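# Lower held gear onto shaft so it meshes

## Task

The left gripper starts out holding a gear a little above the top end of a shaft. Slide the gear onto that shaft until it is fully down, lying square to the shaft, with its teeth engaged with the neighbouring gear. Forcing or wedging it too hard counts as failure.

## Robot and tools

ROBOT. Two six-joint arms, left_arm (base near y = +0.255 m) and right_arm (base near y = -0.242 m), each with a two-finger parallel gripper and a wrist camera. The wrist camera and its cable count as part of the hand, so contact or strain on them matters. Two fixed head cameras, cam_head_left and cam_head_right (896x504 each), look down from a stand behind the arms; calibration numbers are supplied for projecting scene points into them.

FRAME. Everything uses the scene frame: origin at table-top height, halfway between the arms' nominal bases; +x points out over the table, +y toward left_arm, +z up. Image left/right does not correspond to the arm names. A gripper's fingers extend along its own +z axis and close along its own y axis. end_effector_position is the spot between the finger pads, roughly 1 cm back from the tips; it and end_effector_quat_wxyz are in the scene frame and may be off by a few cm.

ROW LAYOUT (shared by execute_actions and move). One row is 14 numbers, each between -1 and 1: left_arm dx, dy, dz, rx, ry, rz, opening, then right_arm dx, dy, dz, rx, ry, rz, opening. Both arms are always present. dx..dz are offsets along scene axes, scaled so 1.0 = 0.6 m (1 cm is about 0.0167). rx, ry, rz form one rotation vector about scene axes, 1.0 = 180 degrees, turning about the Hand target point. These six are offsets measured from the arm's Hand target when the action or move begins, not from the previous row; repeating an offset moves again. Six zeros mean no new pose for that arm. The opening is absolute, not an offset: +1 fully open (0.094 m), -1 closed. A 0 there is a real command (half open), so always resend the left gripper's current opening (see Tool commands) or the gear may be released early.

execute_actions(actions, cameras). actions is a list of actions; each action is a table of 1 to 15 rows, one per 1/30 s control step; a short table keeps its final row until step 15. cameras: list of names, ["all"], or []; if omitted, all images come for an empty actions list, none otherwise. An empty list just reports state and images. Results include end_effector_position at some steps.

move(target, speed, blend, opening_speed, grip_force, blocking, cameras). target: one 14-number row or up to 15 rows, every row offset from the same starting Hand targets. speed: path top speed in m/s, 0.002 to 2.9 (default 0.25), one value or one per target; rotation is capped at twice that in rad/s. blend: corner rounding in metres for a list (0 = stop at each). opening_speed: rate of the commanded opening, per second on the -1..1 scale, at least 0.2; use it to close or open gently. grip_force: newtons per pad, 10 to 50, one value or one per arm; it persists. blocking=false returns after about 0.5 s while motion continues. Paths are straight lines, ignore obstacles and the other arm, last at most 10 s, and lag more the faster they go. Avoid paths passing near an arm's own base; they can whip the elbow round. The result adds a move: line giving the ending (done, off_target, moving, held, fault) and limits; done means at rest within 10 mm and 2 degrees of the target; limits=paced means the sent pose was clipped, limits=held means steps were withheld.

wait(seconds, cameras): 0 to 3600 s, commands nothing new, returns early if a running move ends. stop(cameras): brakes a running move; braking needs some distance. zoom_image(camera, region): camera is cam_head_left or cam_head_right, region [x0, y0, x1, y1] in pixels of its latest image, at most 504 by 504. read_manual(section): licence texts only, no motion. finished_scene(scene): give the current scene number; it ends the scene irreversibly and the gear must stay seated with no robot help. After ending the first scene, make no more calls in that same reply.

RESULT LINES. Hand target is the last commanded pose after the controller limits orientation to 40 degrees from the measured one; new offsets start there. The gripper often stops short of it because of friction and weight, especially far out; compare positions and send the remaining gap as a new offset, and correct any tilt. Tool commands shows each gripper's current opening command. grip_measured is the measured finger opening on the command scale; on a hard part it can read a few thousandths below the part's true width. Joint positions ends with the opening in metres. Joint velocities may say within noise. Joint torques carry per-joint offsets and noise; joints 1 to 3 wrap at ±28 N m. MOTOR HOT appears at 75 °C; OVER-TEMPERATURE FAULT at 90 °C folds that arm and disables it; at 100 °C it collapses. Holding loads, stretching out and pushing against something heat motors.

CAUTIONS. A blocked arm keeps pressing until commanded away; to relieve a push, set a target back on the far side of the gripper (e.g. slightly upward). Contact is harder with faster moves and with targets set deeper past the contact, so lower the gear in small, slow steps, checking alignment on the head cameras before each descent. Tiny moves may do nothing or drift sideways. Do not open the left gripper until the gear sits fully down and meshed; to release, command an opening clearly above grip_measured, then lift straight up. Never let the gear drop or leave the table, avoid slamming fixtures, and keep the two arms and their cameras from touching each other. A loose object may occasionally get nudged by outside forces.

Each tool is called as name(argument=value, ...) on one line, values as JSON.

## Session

move(target=[0.08,0.02,0.09,0,0,0,-1,0,0,0,0,0,0,1], cameras=["all"])

Scene clock: 1.30 s.
left_arm: end_effector_position=(+0.3293, +0.1544, +0.2104) grip_measured=-0.632 end_effector_quat_wxyz=(+0.006, +0.838, +0.546, +0.010) | right_arm: end_effector_position=(+0.3774, -0.2479, +0.4300) grip_measured=+1.000 end_effector_quat_wxyz=(+0.707, +0.005, +0.707, -0.005)
Joint positions: left_arm=[-0.299 1.936 1.94 -1.553 -0.007 1.704 0.017] | right_arm=[0 1.047 1.047 0 0 0 0.094]
Joint torques (N m): left_arm=[0.24 -8.01 7.99 0.21 0.03 0.11] | right_arm=[0.01 -2.77 8.46 2.23 0.1 -0.03]
Heat: left arm: 38 °C; right arm: 41 °C.
Hand target: left_arm +0.3311, +0.1539, +0.2121; +0.005, +0.842, +0.540, +0.008 | right_arm +0.3755, -0.2478, +0.4404; +0.717, +0.005, +0.697, -0.005
Off the commanded pose: left_arm 0.002 m, 1 deg | right_arm 0.011 m, 2 deg.
joint sent to its limit (left arm) — joint 4 (wrist pitch), lower limit. The joint targets still meet the commanded pose.
move: done

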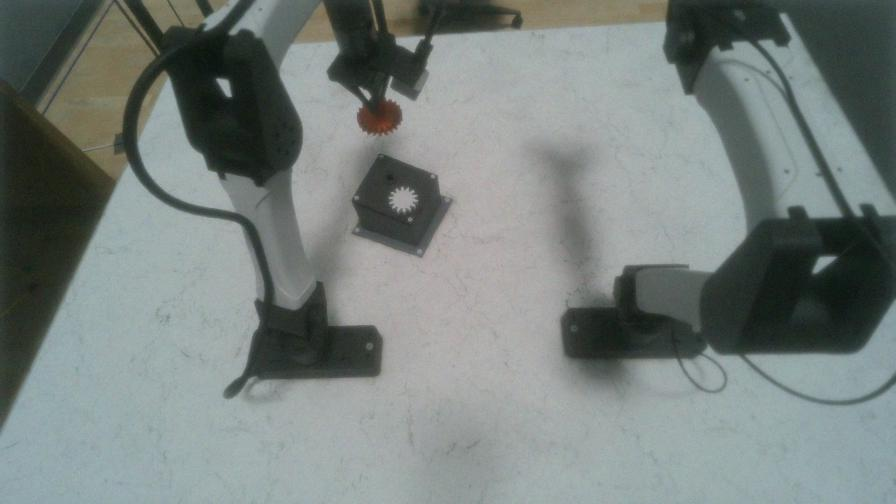

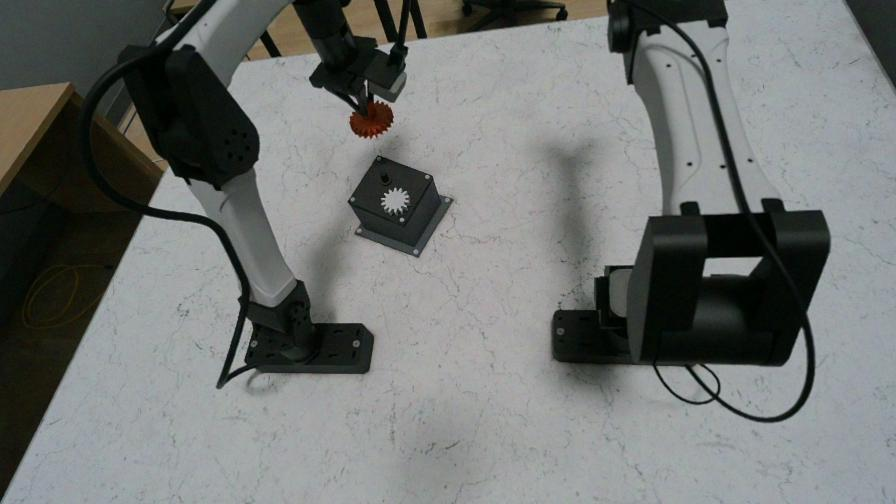

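zoom_image(camera="cam_head_right", region=[345, 150, 445, 250])

zoom_image(camera="cam_head_left", region=[345, 150, 445, 250])

zoom_image(camera="cam_head_right", region=[345, 90, 415, 160])

zoom_image(camera="cam_head_right", region=[365, 160, 415, 210])

zoom_image(camera="cam_head_left", region=[370, 160, 420, 210])

Scaled by 5.040.

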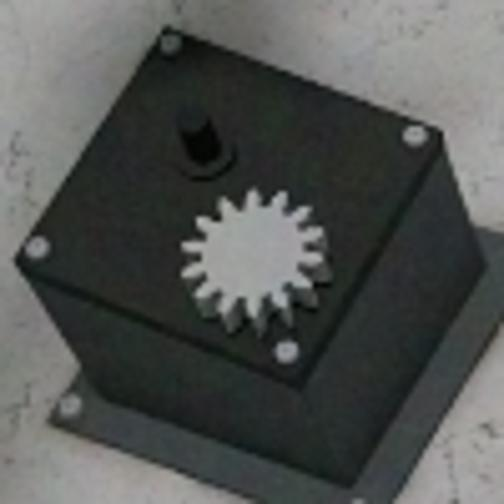

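Scaled by 5.040.

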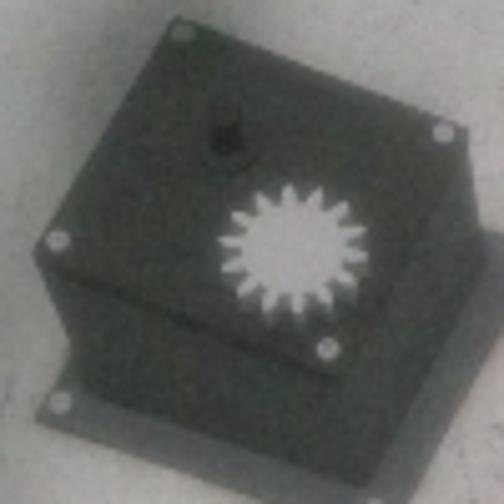

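Scaled by 7.200.

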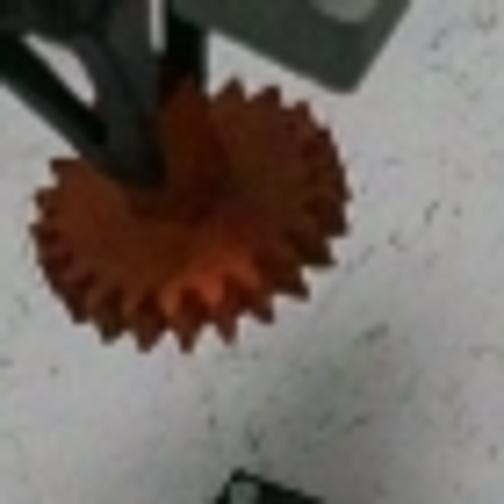

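Scaled by 10.080.

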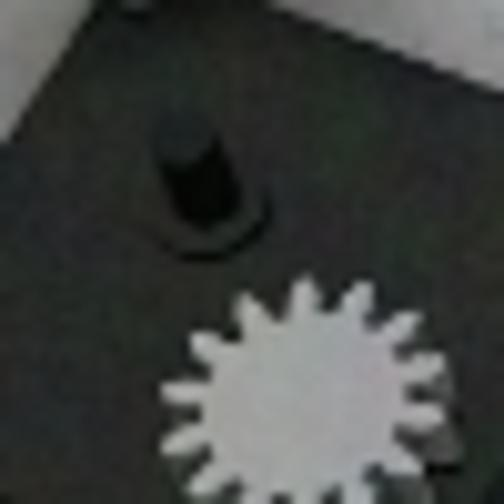

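Scaled by 10.080.

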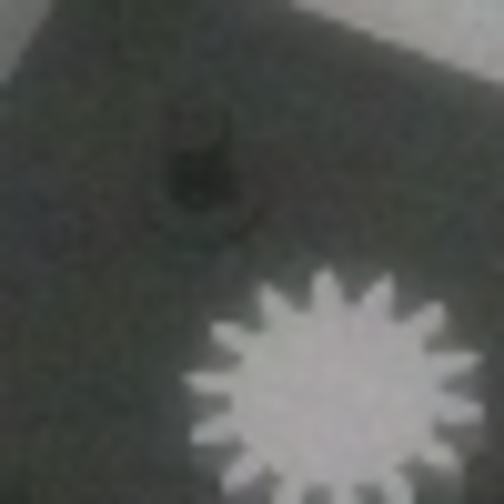

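move(target=[[-0.104,-0.0165,-0.045,0,0,0,-1,0,0,0,0,0,0,1],[-0.0965,-0.0165,-0.092,0,0,0,-1,0,0,0,0,0,0,1],[-0.0943,-0.0157,-0.107,0,0,0,-1,0,0,0,0,0,0,1]], speed=[0.2,0.08,0.03], cameras=["all"])

zoom_image(camera="cam_head_right", region=[350, 140, 420, 210])

zoom_image(camera="cam_head_left", region=[355, 140, 425, 210])

Scene clock: 7.60 s.
left_arm: end_effector_position=(+0.2690, +0.1460, +0.1464) grip_measured=-0.632 end_effector_quat_wxyz=(-0.008, +0.842, +0.540, +0.001) | right_arm: end_effector_position=(+0.3774, -0.2479, +0.4300) grip_measured=+1.000 end_effector_quat_wxyz=(+0.707, +0.005, +0.707, -0.005)
Joint positions: left_arm=[-0.382 1.727 1.419 -1.275 -0.011 1.635 0.017] | right_arm=[0 1.047 1.047 0 0 0 0.094]
Joint torques (N m): left_arm=[0.5 -8.1 5.68 0.54 0.05 0.02] | right_arm=[0.01 -2.78 8.47 2.24 0.1 -0.03]
Heat: left arm: 39 °C; right arm: 43 °C.
Hand target: left_arm +0.2746, +0.1445, +0.1478; +0.005, +0.842, +0.540, +0.008 | right_arm +0.3755, -0.2478, +0.4404; +0.717, +0.005, +0.697, -0.005
Off the commanded pose: left_arm 0.006 m, 2 deg | right_arm 0.011 m, 2 deg.
move: done

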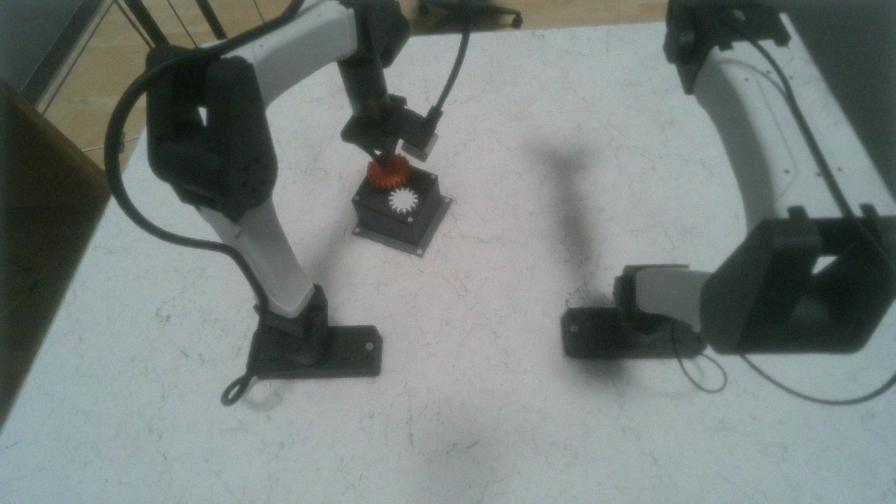

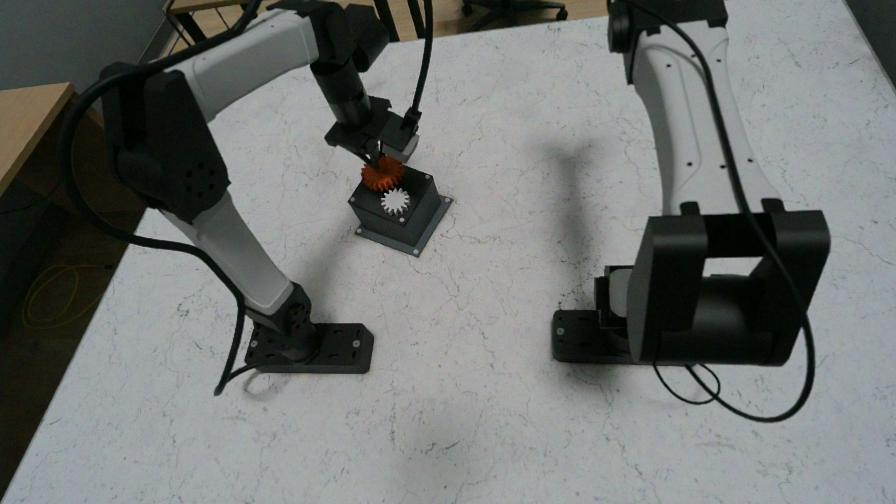

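Scaled by 7.200.

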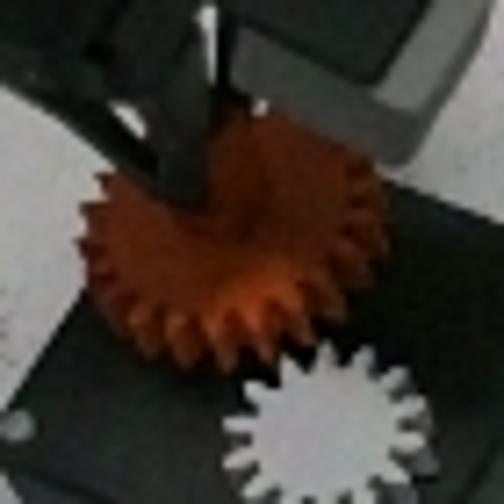

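Scaled by 7.200.

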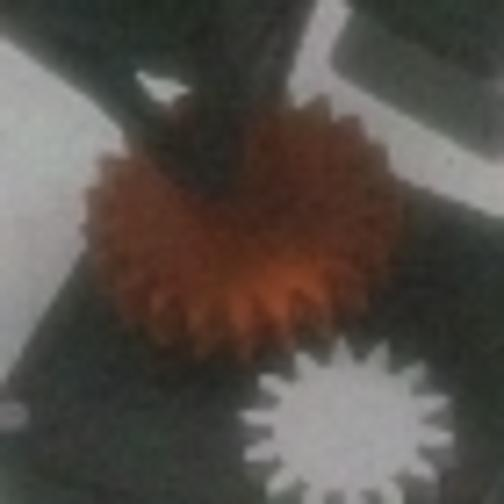

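move(target=[0.002,-0.002,-0.007,0,0,0,-1,0,0,0,0,0,0,1], speed=0.03)

move(target=[0.001,-0.001,-0.005,0,0,0,-1,0,0,0,0,0,0,1], speed=0.03)

Scene clock: 8.77 s.
left_arm: end_effector_position=(+0.2691, +0.1459, +0.1442) grip_measured=-0.632 end_effector_quat_wxyz=(-0.008, +0.842, +0.540, +0.001) | right_arm: end_effector_position=(+0.3774, -0.2479, +0.4300) grip_measured=+1.000 end_effector_quat_wxyz=(+0.707, +0.005, +0.707, -0.005)
Joint positions: left_arm=[-0.382 1.727 1.41 -1.265 -0.011 1.635 0.017] | right_arm=[0 1.047 1.047 0 0 0 0.094]
Joint torques (N m): left_arm=[0.35 -7.47 5.78 0.6 0.06 -0.02] | right_arm=[0.03 -2.77 8.46 2.24 0.09 -0.03]
Heat: left arm: 39 °C; right arm: 43 °C.
Hand target: left_arm +0.2759, +0.1433, +0.1436; +0.005, +0.842, +0.540, +0.009 | right_arm +0.3755, -0.2478, +0.4404; +0.717, +0.005, +0.697, -0.005
Off the commanded pose: left_arm 0.007 m, 2 deg | right_arm 0.011 m, 2 deg.
move: done

Scene clock: 9.27 s.
left_arm: end_effector_position=(+0.2691, +0.1460, +0.1422) grip_measured=-0.632 end_effector_quat_wxyz=(-0.007, +0.842, +0.540, +0.001) | right_arm: end_effector_position=(+0.3774, -0.2479, +0.4300) grip_measured=+1.000 end_effector_quat_wxyz=(+0.707, +0.005, +0.707, -0.005)
Joint positions: left_arm=[-0.382 1.727 1.402 -1.256 -0.011 1.635 0.017] | right_arm=[0 1.047 1.047 0 0 0 0.094]
Joint torques (N m): left_arm=[0.23 -7.12 5.81 0.62 0.06 -0.03] | right_arm=[0.02 -2.77 8.49 2.24 0.09 -0.02]
Heat: left arm: 39 °C; right arm: 43 °C.
Hand target: left_arm +0.2764, +0.1427, +0.1406; +0.005, +0.842, +0.540, +0.008 | right_arm +0.3755, -0.2478, +0.4404; +0.717, +0.005, +0.697, -0.005
Off the commanded pose: left_arm 0.008 m, 2 deg | right_arm 0.011 m, 2 deg.
move: done

move(target=[-0.003,0.002,-0.008,0,0,0,-1,0,0,0,0,0,0,1], speed=0.03)

move(target=[0,0,-0.007,0,0,0,-1,0,0,0,0,0,0,1], speed=0.03)

move(target=[0,0,-0.005,0,0,0,-1,0,0,0,0,0,0,1], speed=0.03)

Scene clock: 10.33 s.
left_arm: end_effector_position=(+0.2689, +0.1458, +0.1399) grip_measured=-0.632 end_effector_quat_wxyz=(-0.007, +0.842, +0.540, +0.001) | right_arm: end_effector_position=(+0.3774, -0.2479, +0.4300) grip_measured=+1.000 end_effector_quat_wxyz=(+0.707, +0.005, +0.707, -0.005)
Joint positions: left_arm=[-0.382 1.727 1.393 -1.247 -0.01 1.635 0.017] | right_arm=[0 1.047 1.047 0 0 0 0.094]
Joint torques (N m): left_arm=[0.35 -7.61 4.21 0.73 0.03 -0.02] | right_arm=[0.03 -2.8 8.46 2.23 0.1 -0.02]
Heat: left arm: 39 °C; right arm: 43 °C.
Hand target: left_arm +0.2746, +0.1439, +0.1358; +0.005, +0.842, +0.540, +0.008 | right_arm +0.3755, -0.2478, +0.4404; +0.717, +0.005, +0.697, -0.005
Off the commanded pose: left_arm 0.007 m, 2 deg | right_arm 0.011 m, 2 deg.
move: done

Scene clock: 10.83 s.
left_arm: end_effector_position=(+0.2687, +0.1459, +0.1399) grip_measured=-0.632 end_effector_quat_wxyz=(-0.004, +0.842, +0.540, +0.003) | right_arm: end_effector_position=(+0.3774, -0.2479, +0.4300) grip_measured=+1.000 end_effector_quat_wxyz=(+0.707, +0.005, +0.707, -0.005)
Joint positions: left_arm=[-0.382 1.72 1.385 -1.239 -0.01 1.635 0.017] | right_arm=[0 1.047 1.047 0 0 0 0.094]
Joint torques (N m): left_arm=[0.35 -6.76 3.54 0.84 0.04 -0.01] | right_arm=[0.05 -2.78 8.46 2.24 0.09 -0.03]
Heat: left arm: 39 °C; right arm: 43 °C.
Hand target: left_arm +0.2746, +0.1439, +0.1317; +0.005, +0.842, +0.540, +0.008 | right_arm +0.3755, -0.2478, +0.4404; +0.717, +0.005, +0.697, -0.005
Off the commanded pose: left_arm 0.010 m, 1 deg | right_arm 0.011 m, 2 deg.
move: done

Scene clock: 11.33 s.
left_arm: end_effector_position=(+0.2686, +0.1459, +0.1399) grip_measured=-0.632 end_effector_quat_wxyz=(-0.002, +0.842, +0.540, +0.005) | right_arm: end_effector_position=(+0.3774, -0.2479, +0.4300) grip_measured=+1.000 end_effector_quat_wxyz=(+0.707, +0.005, +0.707, -0.005)
Joint positions: left_arm=[-0.382 1.714 1.379 -1.233 -0.01 1.635 0.017] | right_arm=[0 1.047 1.047 0 0 0 0.094]
Joint torques (N m): left_arm=[0.36 -6.17 3.19 0.9 0.04 -0.02] | right_arm=[0.02 -2.76 8.47 2.24 0.09 -0.03]
Heat: left arm: 39 °C; right arm: 43 °C.
Hand target: left_arm +0.2746, +0.1439, +0.1287; +0.005, +0.842, +0.540, +0.009 | right_arm +0.3755, -0.2478, +0.4404; +0.717, +0.005, +0.697, -0.005
Off the commanded pose: left_arm 0.013 m, 1 deg | right_arm 0.011 m, 2 deg.
move: off_target (left_arm)

move(target=[0,0,0.008,0,0,0,-1,0,0,0,0,0,0,1], speed=0.05, cameras=["all"])

zoom_image(camera="cam_head_right", region=[350, 140, 420, 210])

zoom_image(camera="cam_head_left", region=[355, 140, 425, 210])

Scene clock: 12.37 s.
left_arm: end_effector_position=(+0.2686, +0.1459, +0.1399) grip_measured=-0.632 end_effector_quat_wxyz=(-0.002, +0.842, +0.540, +0.005) | right_arm: end_effector_position=(+0.3774, -0.2479, +0.4300) grip_measured=+1.000 end_effector_quat_wxyz=(+0.707, +0.005, +0.707, -0.005)
Joint positions: left_arm=[-0.382 1.714 1.379 -1.233 -0.01 1.635 0.017] | right_arm=[0 1.047 1.047 0 0 0 0.094]
Joint torques (N m): left_arm=[0.36 -6.41 4.78 0.71 0.04 -0.02] | right_arm=[0.01 -2.78 8.46 2.24 0.1 -0.02]
Heat: left arm: 39 °C; right arm: 44 °C.
Hand target: left_arm +0.2746, +0.1439, +0.1335; +0.005, +0.842, +0.540, +0.009 | right_arm +0.3755, -0.2478, +0.4404; +0.717, +0.005, +0.697, -0.005
Off the commanded pose: left_arm 0.009 m, 1 deg | right_arm 0.011 m, 2 deg.
move: done

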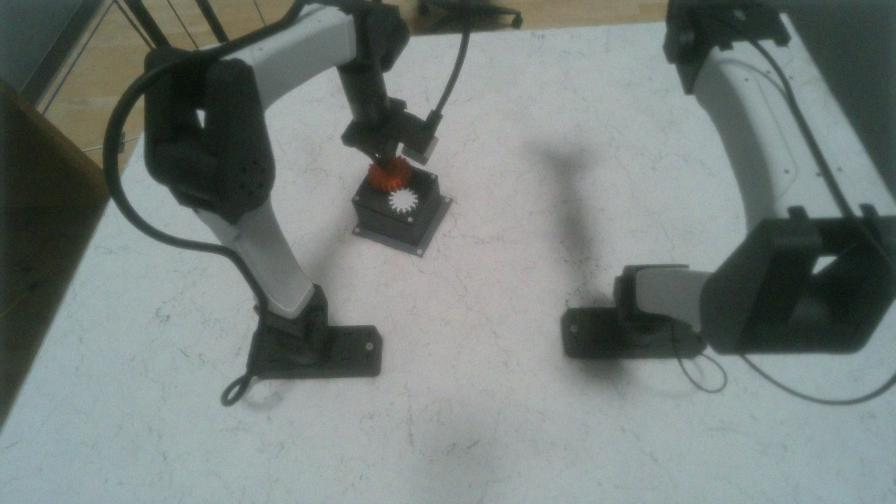

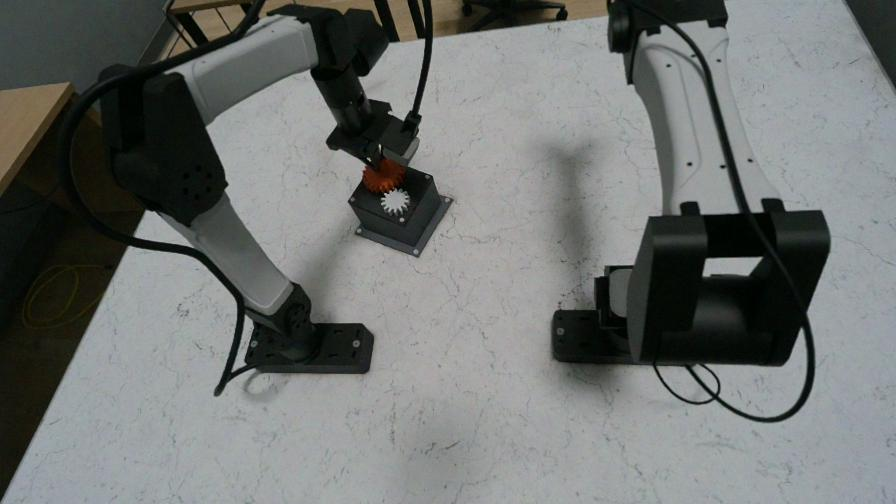

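Scaled by 7.200.

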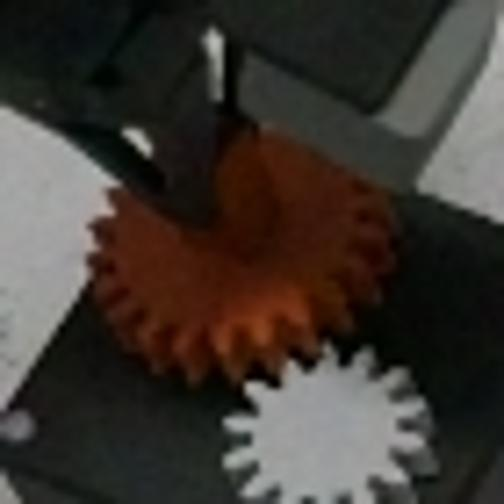

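Scaled by 7.200.

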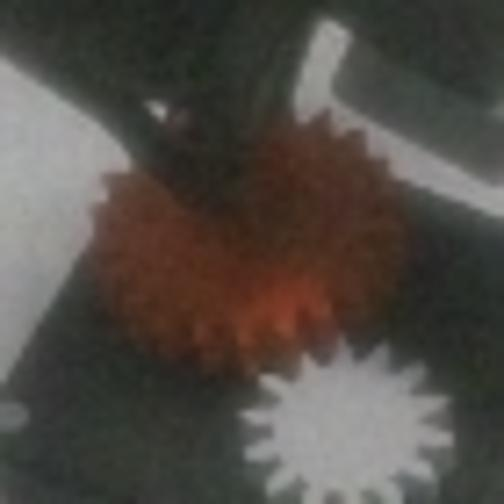

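move(target=[-0.002,0.001,-0.003,0,0,0.022,-1,0,0,0,0,0,0,1], speed=0.06)

move(target=[0,0,0,0,0,0.022,-1,0,0,0,0,0,0,1], speed=0.06, cameras=["cam_head_right"])

zoom_image(camera="cam_head_right", region=[350, 140, 420, 210])

Scene clock: 14.37 s.
left_arm: end_effector_position=(+0.2686, +0.1459, +0.1399) grip_measured=-0.632 end_effector_quat_wxyz=(-0.002, +0.824, +0.566, +0.005) | right_arm: end_effector_position=(+0.3774, -0.2479, +0.4300) grip_measured=+1.000 end_effector_quat_wxyz=(+0.707, +0.005, +0.707, -0.005)
Joint positions: left_arm=[-0.382 1.714 1.379 -1.233 -0.01 1.571 0.017] | right_arm=[0 1.047 1.047 0 0 0 0.094]
Joint torques (N m): left_arm=[0.32 -6.69 3.77 0.78 0.03 -0.08] | right_arm=[0.02 -2.77 8.47 2.23 0.09 -0.03]
Heat: left arm: 39 °C; right arm: 44 °C.
Hand target: left_arm +0.2734, +0.1445, +0.1317; +0.005, +0.822, +0.569, +0.009 | right_arm +0.3755, -0.2478, +0.4404; +0.717, +0.005, +0.697, -0.005
Off the commanded pose: left_arm 0.010 m, 1 deg | right_arm 0.011 m, 2 deg.
move: done

Scene clock: 15.53 s.
left_arm: end_effector_position=(+0.2686, +0.1459, +0.1399) grip_measured=-0.632 end_effector_quat_wxyz=(-0.002, +0.804, +0.595, +0.005) | right_arm: end_effector_position=(+0.3774, -0.2479, +0.4300) grip_measured=+1.000 end_effector_quat_wxyz=(+0.707, +0.005, +0.707, -0.005)
Joint positions: left_arm=[-0.382 1.714 1.379 -1.233 -0.01 1.501 0.017] | right_arm=[0 1.047 1.047 0 0 0 0.094]
Joint torques (N m): left_arm=[0.28 -6.67 3.75 0.78 0.01 -0.11] | right_arm=[0.02 -2.78 8.44 2.23 0.1 -0.03]
Heat: left arm: 39 °C; right arm: 44 °C.
Hand target: left_arm +0.2734, +0.1445, +0.1317; +0.005, +0.802, +0.597, +0.009 | right_arm +0.3755, -0.2478, +0.4404; +0.717, +0.005, +0.697, -0.005
Off the commanded pose: left_arm 0.010 m, 1 deg | right_arm 0.011 m, 2 deg.
move: done

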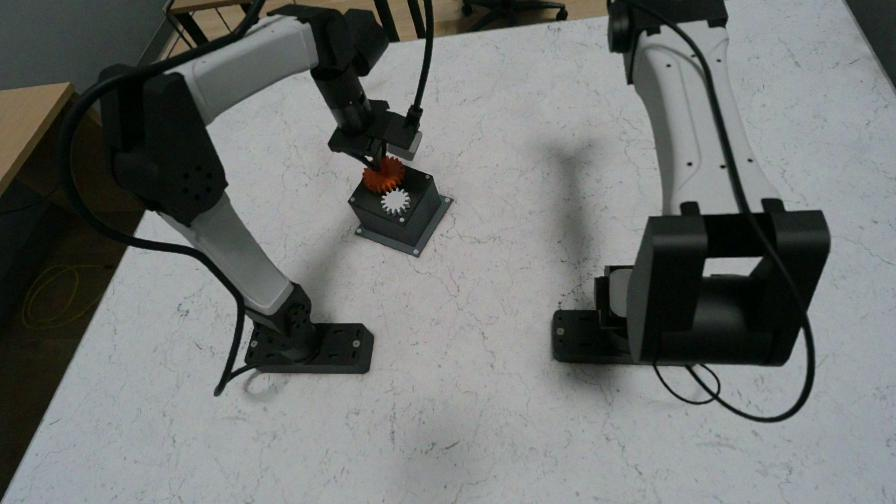

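Scaled by 7.200.

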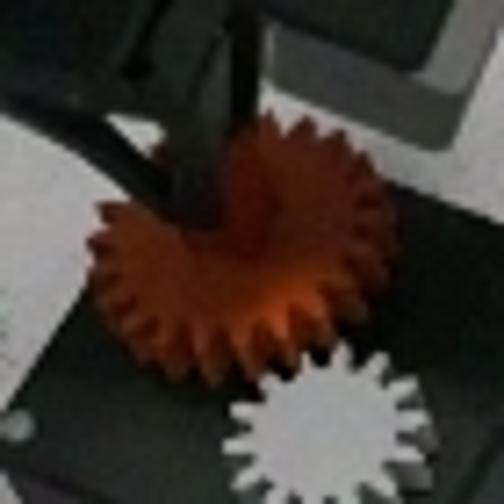

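move(target=[0,0,0.008,0,0,0,-1,0,0,0,0,0,0,1], speed=0.05)

move(target=[0,0,0,0,0,0,-0.57,0,0,0,0,0,0,1], opening_speed=0.3)

move(target=[[0,0,0.01,0,0,0.05,-0.57,0,0,0,0,0,0,1],[0,0,0.01,0,0,-0.08,-0.57,0,0,0,0,0,0,1],[0,0,0.01,0,0,0,-0.57,0,0,0,0,0,0,1]], speed=0.12, cameras=["all"])

zoom_image(camera="cam_head_right", region=[350, 140, 420, 210])

zoom_image(camera="cam_head_left", region=[355, 140, 425, 210])

Scene clock: 17.87 s.
left_arm: end_effector_position=(+0.2686, +0.1459, +0.1399) grip_measured=-0.632 end_effector_quat_wxyz=(-0.002, +0.804, +0.595, +0.005) | right_arm: end_effector_position=(+0.3774, -0.2479, +0.4300) grip_measured=+1.000 end_effector_quat_wxyz=(+0.707, +0.005, +0.707, -0.005)
Joint positions: left_arm=[-0.382 1.714 1.379 -1.233 -0.01 1.501 0.017] | right_arm=[0 1.047 1.047 0 0 0 0.094]
Joint torques (N m): left_arm=[0.29 -6.84 5.29 0.61 0 -0.08] | right_arm=[0.02 -2.77 8.46 2.23 0.1 -0.02]
Heat: left arm: 39 °C; right arm: 45 °C.
Hand target: left_arm +0.2734, +0.1445, +0.1365; +0.005, +0.802, +0.597, +0.009 | right_arm +0.3755, -0.2478, +0.4404; +0.717, +0.005, +0.697, -0.005
Off the commanded pose: left_arm 0.006 m, 1 deg | right_arm 0.011 m, 2 deg.
move: done

Scene clock: 19.60 s.
left_arm: end_effector_position=(+0.2694, +0.1459, +0.1392) grip_measured=-0.573 end_effector_quat_wxyz=(-0.001, +0.804, +0.595, +0.006) | right_arm: end_effector_position=(+0.3774, -0.2479, +0.4300) grip_measured=+1.000 end_effector_quat_wxyz=(+0.707, +0.005, +0.707, -0.005)
Joint positions: left_arm=[-0.382 1.714 1.376 -1.226 -0.011 1.501 0.02] | right_arm=[0 1.047 1.047 0 0 0 0.094]
Joint torques (N m): left_arm=[0.27 -6.86 5.61 0.55 0.04 -0.08] | right_arm=[0.01 -2.77 8.47 2.23 0.09 -0.02]
Heat: left arm: 39 °C; right arm: 45 °C.
Hand target: left_arm +0.2734, +0.1445, +0.1365; +0.005, +0.802, +0.597, +0.009 | right_arm +0.3755, -0.2478, +0.4404; +0.717, +0.005, +0.697, -0.005
Off the commanded pose: left_arm 0.005 m, 1 deg | right_arm 0.011 m, 2 deg.
move: done

Scene clock: 24.67 s.
left_arm: end_effector_position=(+0.2694, +0.1459, +0.1392) grip_measured=-0.572 end_effector_quat_wxyz=(-0.001, +0.804, +0.594, +0.006) | right_arm: end_effector_position=(+0.3774, -0.2479, +0.4300) grip_measured=+1.000 end_effector_quat_wxyz=(+0.707, +0.005, +0.707, -0.005)
Joint positions: left_arm=[-0.382 1.714 1.376 -1.226 -0.011 1.502 0.02] | right_arm=[0 1.047 1.047 0 0 0 0.094]
Joint torques (N m): left_arm=[0.28 -7.12 7.58 0.31 0.03 -0.1] | right_arm=[-0.01 -2.76 8.44 2.24 0.1 -0.03]
Heat: left arm: 40 °C; right arm: 46 °C.
Hand target: left_arm +0.2734, +0.1445, +0.1425; +0.005, +0.802, +0.597, +0.009 | right_arm +0.3755, -0.2478, +0.4404; +0.717, +0.005, +0.697, -0.005
Off the commanded pose: left_arm 0.005 m, 1 deg | right_arm 0.011 m, 2 deg.
move: done

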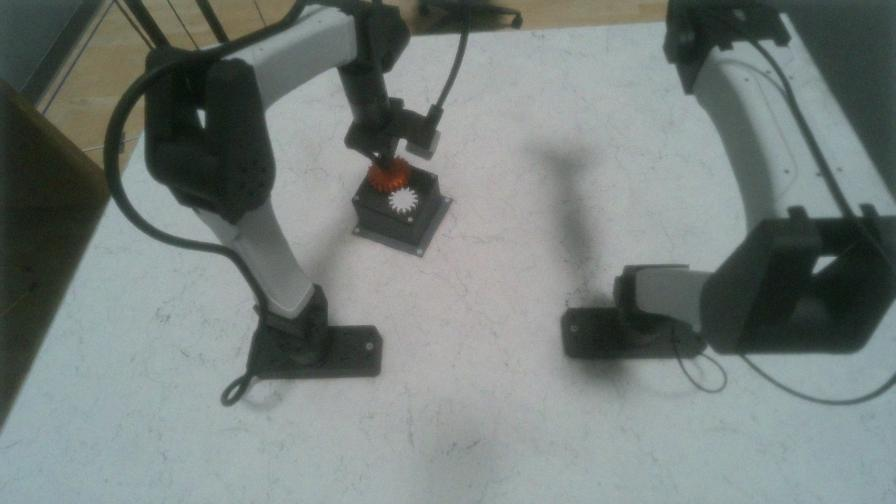

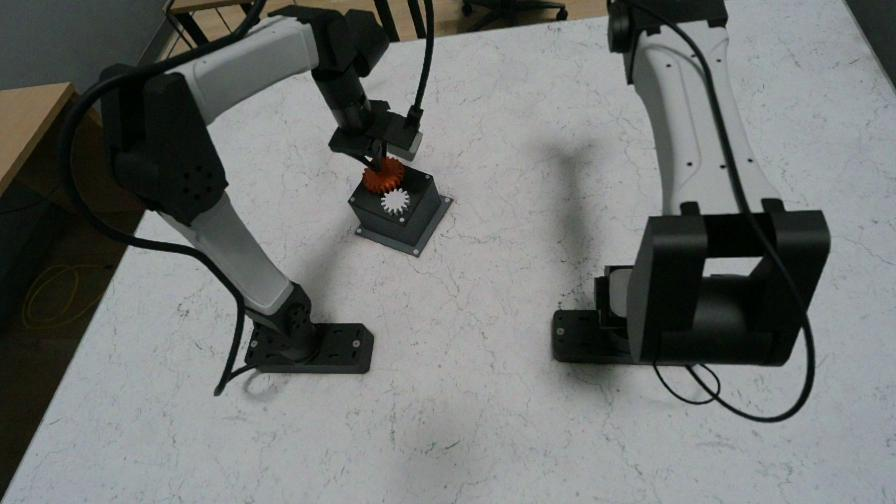

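Scaled by 7.200.

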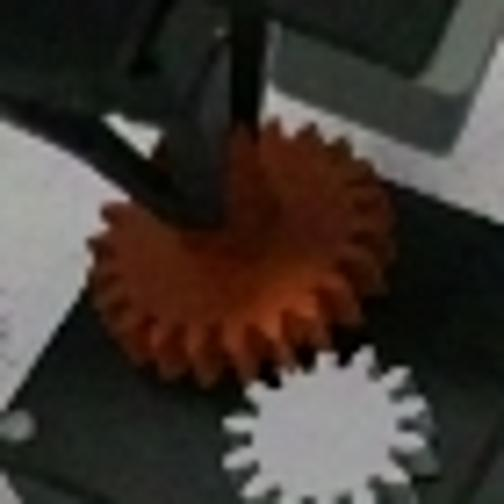

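Scaled by 7.200.

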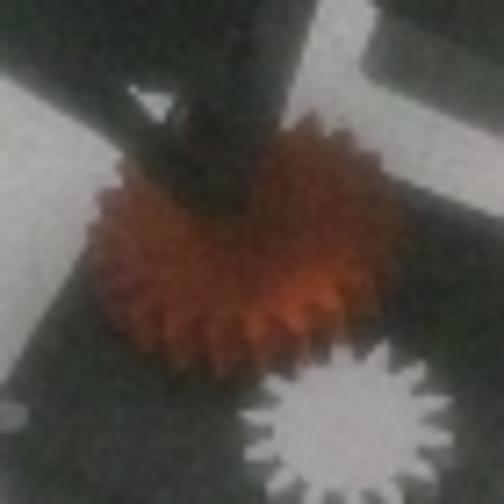

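move(target=[[0.008,0,0.012,0,0,0.03,-0.57,0,0,0,0,0,0,1],[0,0.008,0.012,0,0,-0.05,-0.57,0,0,0,0,0,0,1],[-0.008,0,0.012,0,0,0.05,-0.57,0,0,0,0,0,0,1],[0,-0.008,0.012,0,0,-0.07,-0.57,0,0,0,0,0,0,1],[0,0,0.01,0,0,0,-0.57,0,0,0,0,0,0,1]], speed=0.1, blend=0.003, cameras=["all"])

zoom_image(camera="cam_head_right", region=[350, 140, 420, 210])

Scene clock: 33.63 s.
left_arm: end_effector_position=(+0.2698, +0.1450, +0.1458) grip_measured=-0.572 end_effector_quat_wxyz=(-0.004, +0.806, +0.593, +0.006) | right_arm: end_effector_position=(+0.3774, -0.2479, +0.4300) grip_measured=+1.000 end_effector_quat_wxyz=(+0.707, +0.005, +0.707, -0.005)
Joint positions: left_arm=[-0.386 1.721 1.409 -1.26 -0.014 1.503 0.02] | right_arm=[0 1.047 1.047 0 0 0 0.094]
Joint torques (N m): left_arm=[0.57 -7.83 6.52 0.39 0.07 -0.09] | right_arm=[0.01 -2.78 8.47 2.24 0.09 -0.02]
Heat: left arm: 40 °C; right arm: 47 °C.
Hand target: left_arm +0.2734, +0.1444, +0.1485; +0.005, +0.802, +0.597, +0.009 | right_arm +0.3755, -0.2478, +0.4404; +0.717, +0.005, +0.697, -0.005
Off the commanded pose: left_arm 0.005 m, 1 deg | right_arm 0.011 m, 2 deg.
move: done

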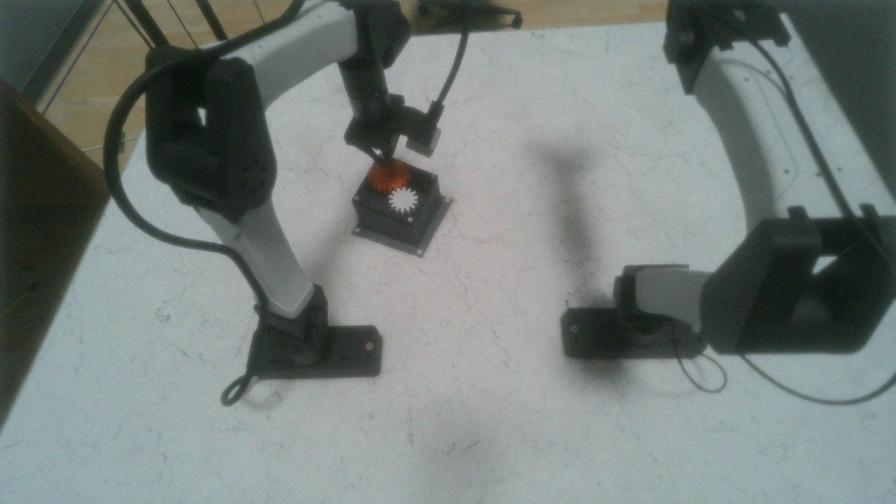

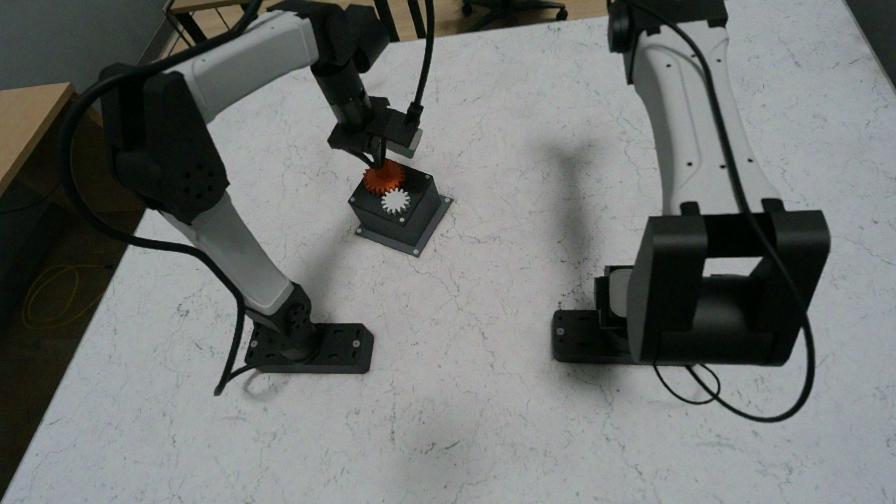

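Scaled by 7.200.

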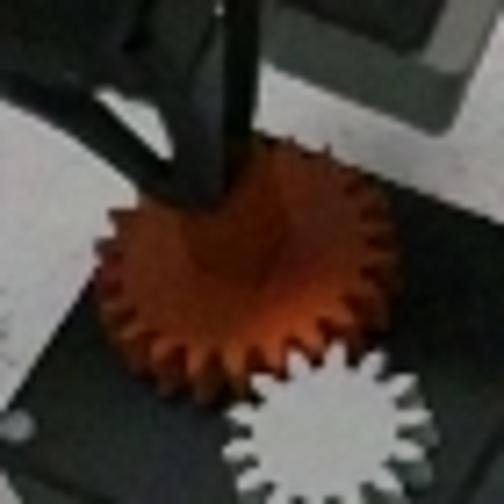

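move(target=[0,0,0.12,0,0,0,-0.45,0,0,0,0,0,0,1], speed=0.1, cameras=["all"])

zoom_image(camera="cam_head_right", region=[350, 140, 420, 210])

Scene clock: 35.70 s.
left_arm: end_effector_position=(+0.2715, +0.1443, +0.2184) grip_measured=-0.453 end_effector_quat_wxyz=(+0.005, +0.805, +0.593, +0.012) | right_arm: end_effector_position=(+0.3774, -0.2479, +0.4300) grip_measured=+1.000 end_effector_quat_wxyz=(+0.707, +0.005, +0.707, -0.005)
Joint positions: left_arm=[-0.386 1.728 1.707 -1.529 -0.014 1.501 0.026] | right_arm=[0 1.047 1.047 0 0 0 0.094]
Joint torques (N m): left_arm=[0.55 -6.28 7.88 0.25 0.06 -0.09] | right_arm=[0.02 -2.76 8.46 2.23 0.09 -0.02]
Heat: left arm: 40 °C; right arm: 47 °C.
Hand target: left_arm +0.2734, +0.1444, +0.2204; +0.005, +0.802, +0.597, +0.009 | right_arm +0.3755, -0.2478, +0.4404; +0.717, +0.005, +0.697, -0.005
Off the commanded pose: left_arm 0.003 m, 1 deg | right_arm 0.011 m, 2 deg.
move: done

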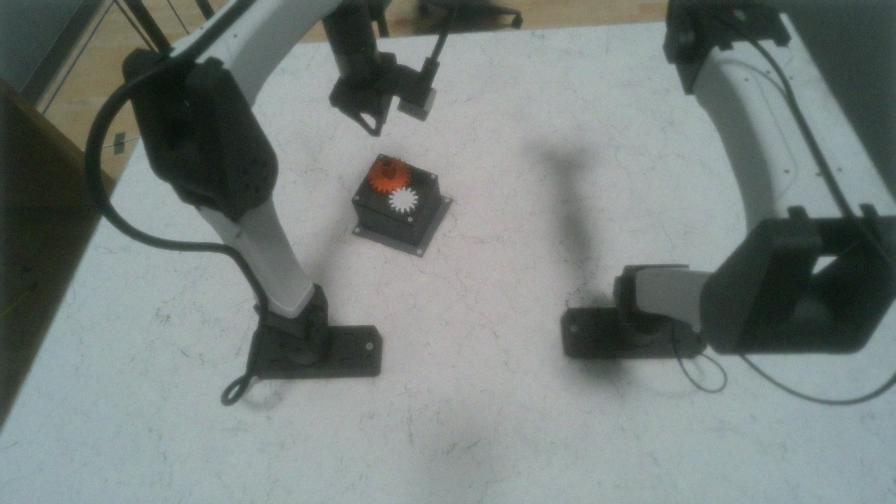

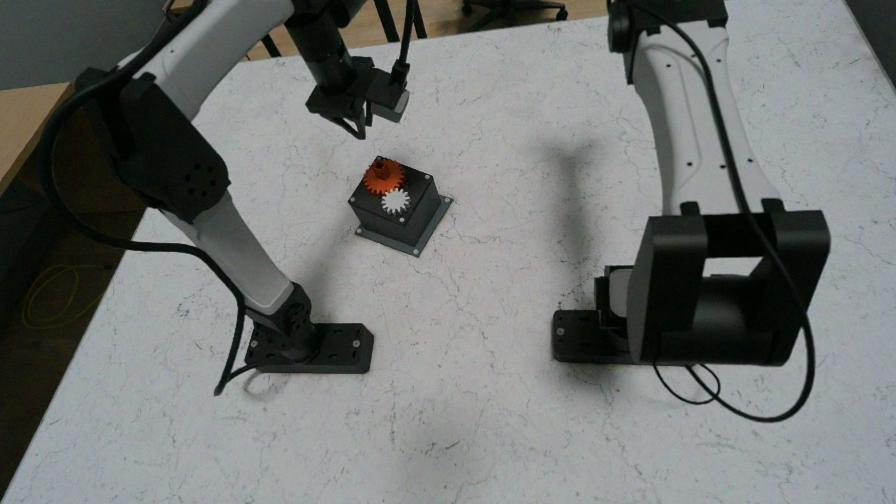

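Scaled by 7.200.

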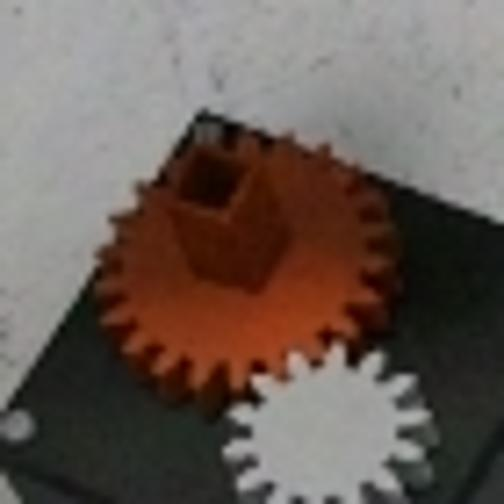

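Seated and meshed.

finished_scene(scene=3)

The scene is finished: the task was done.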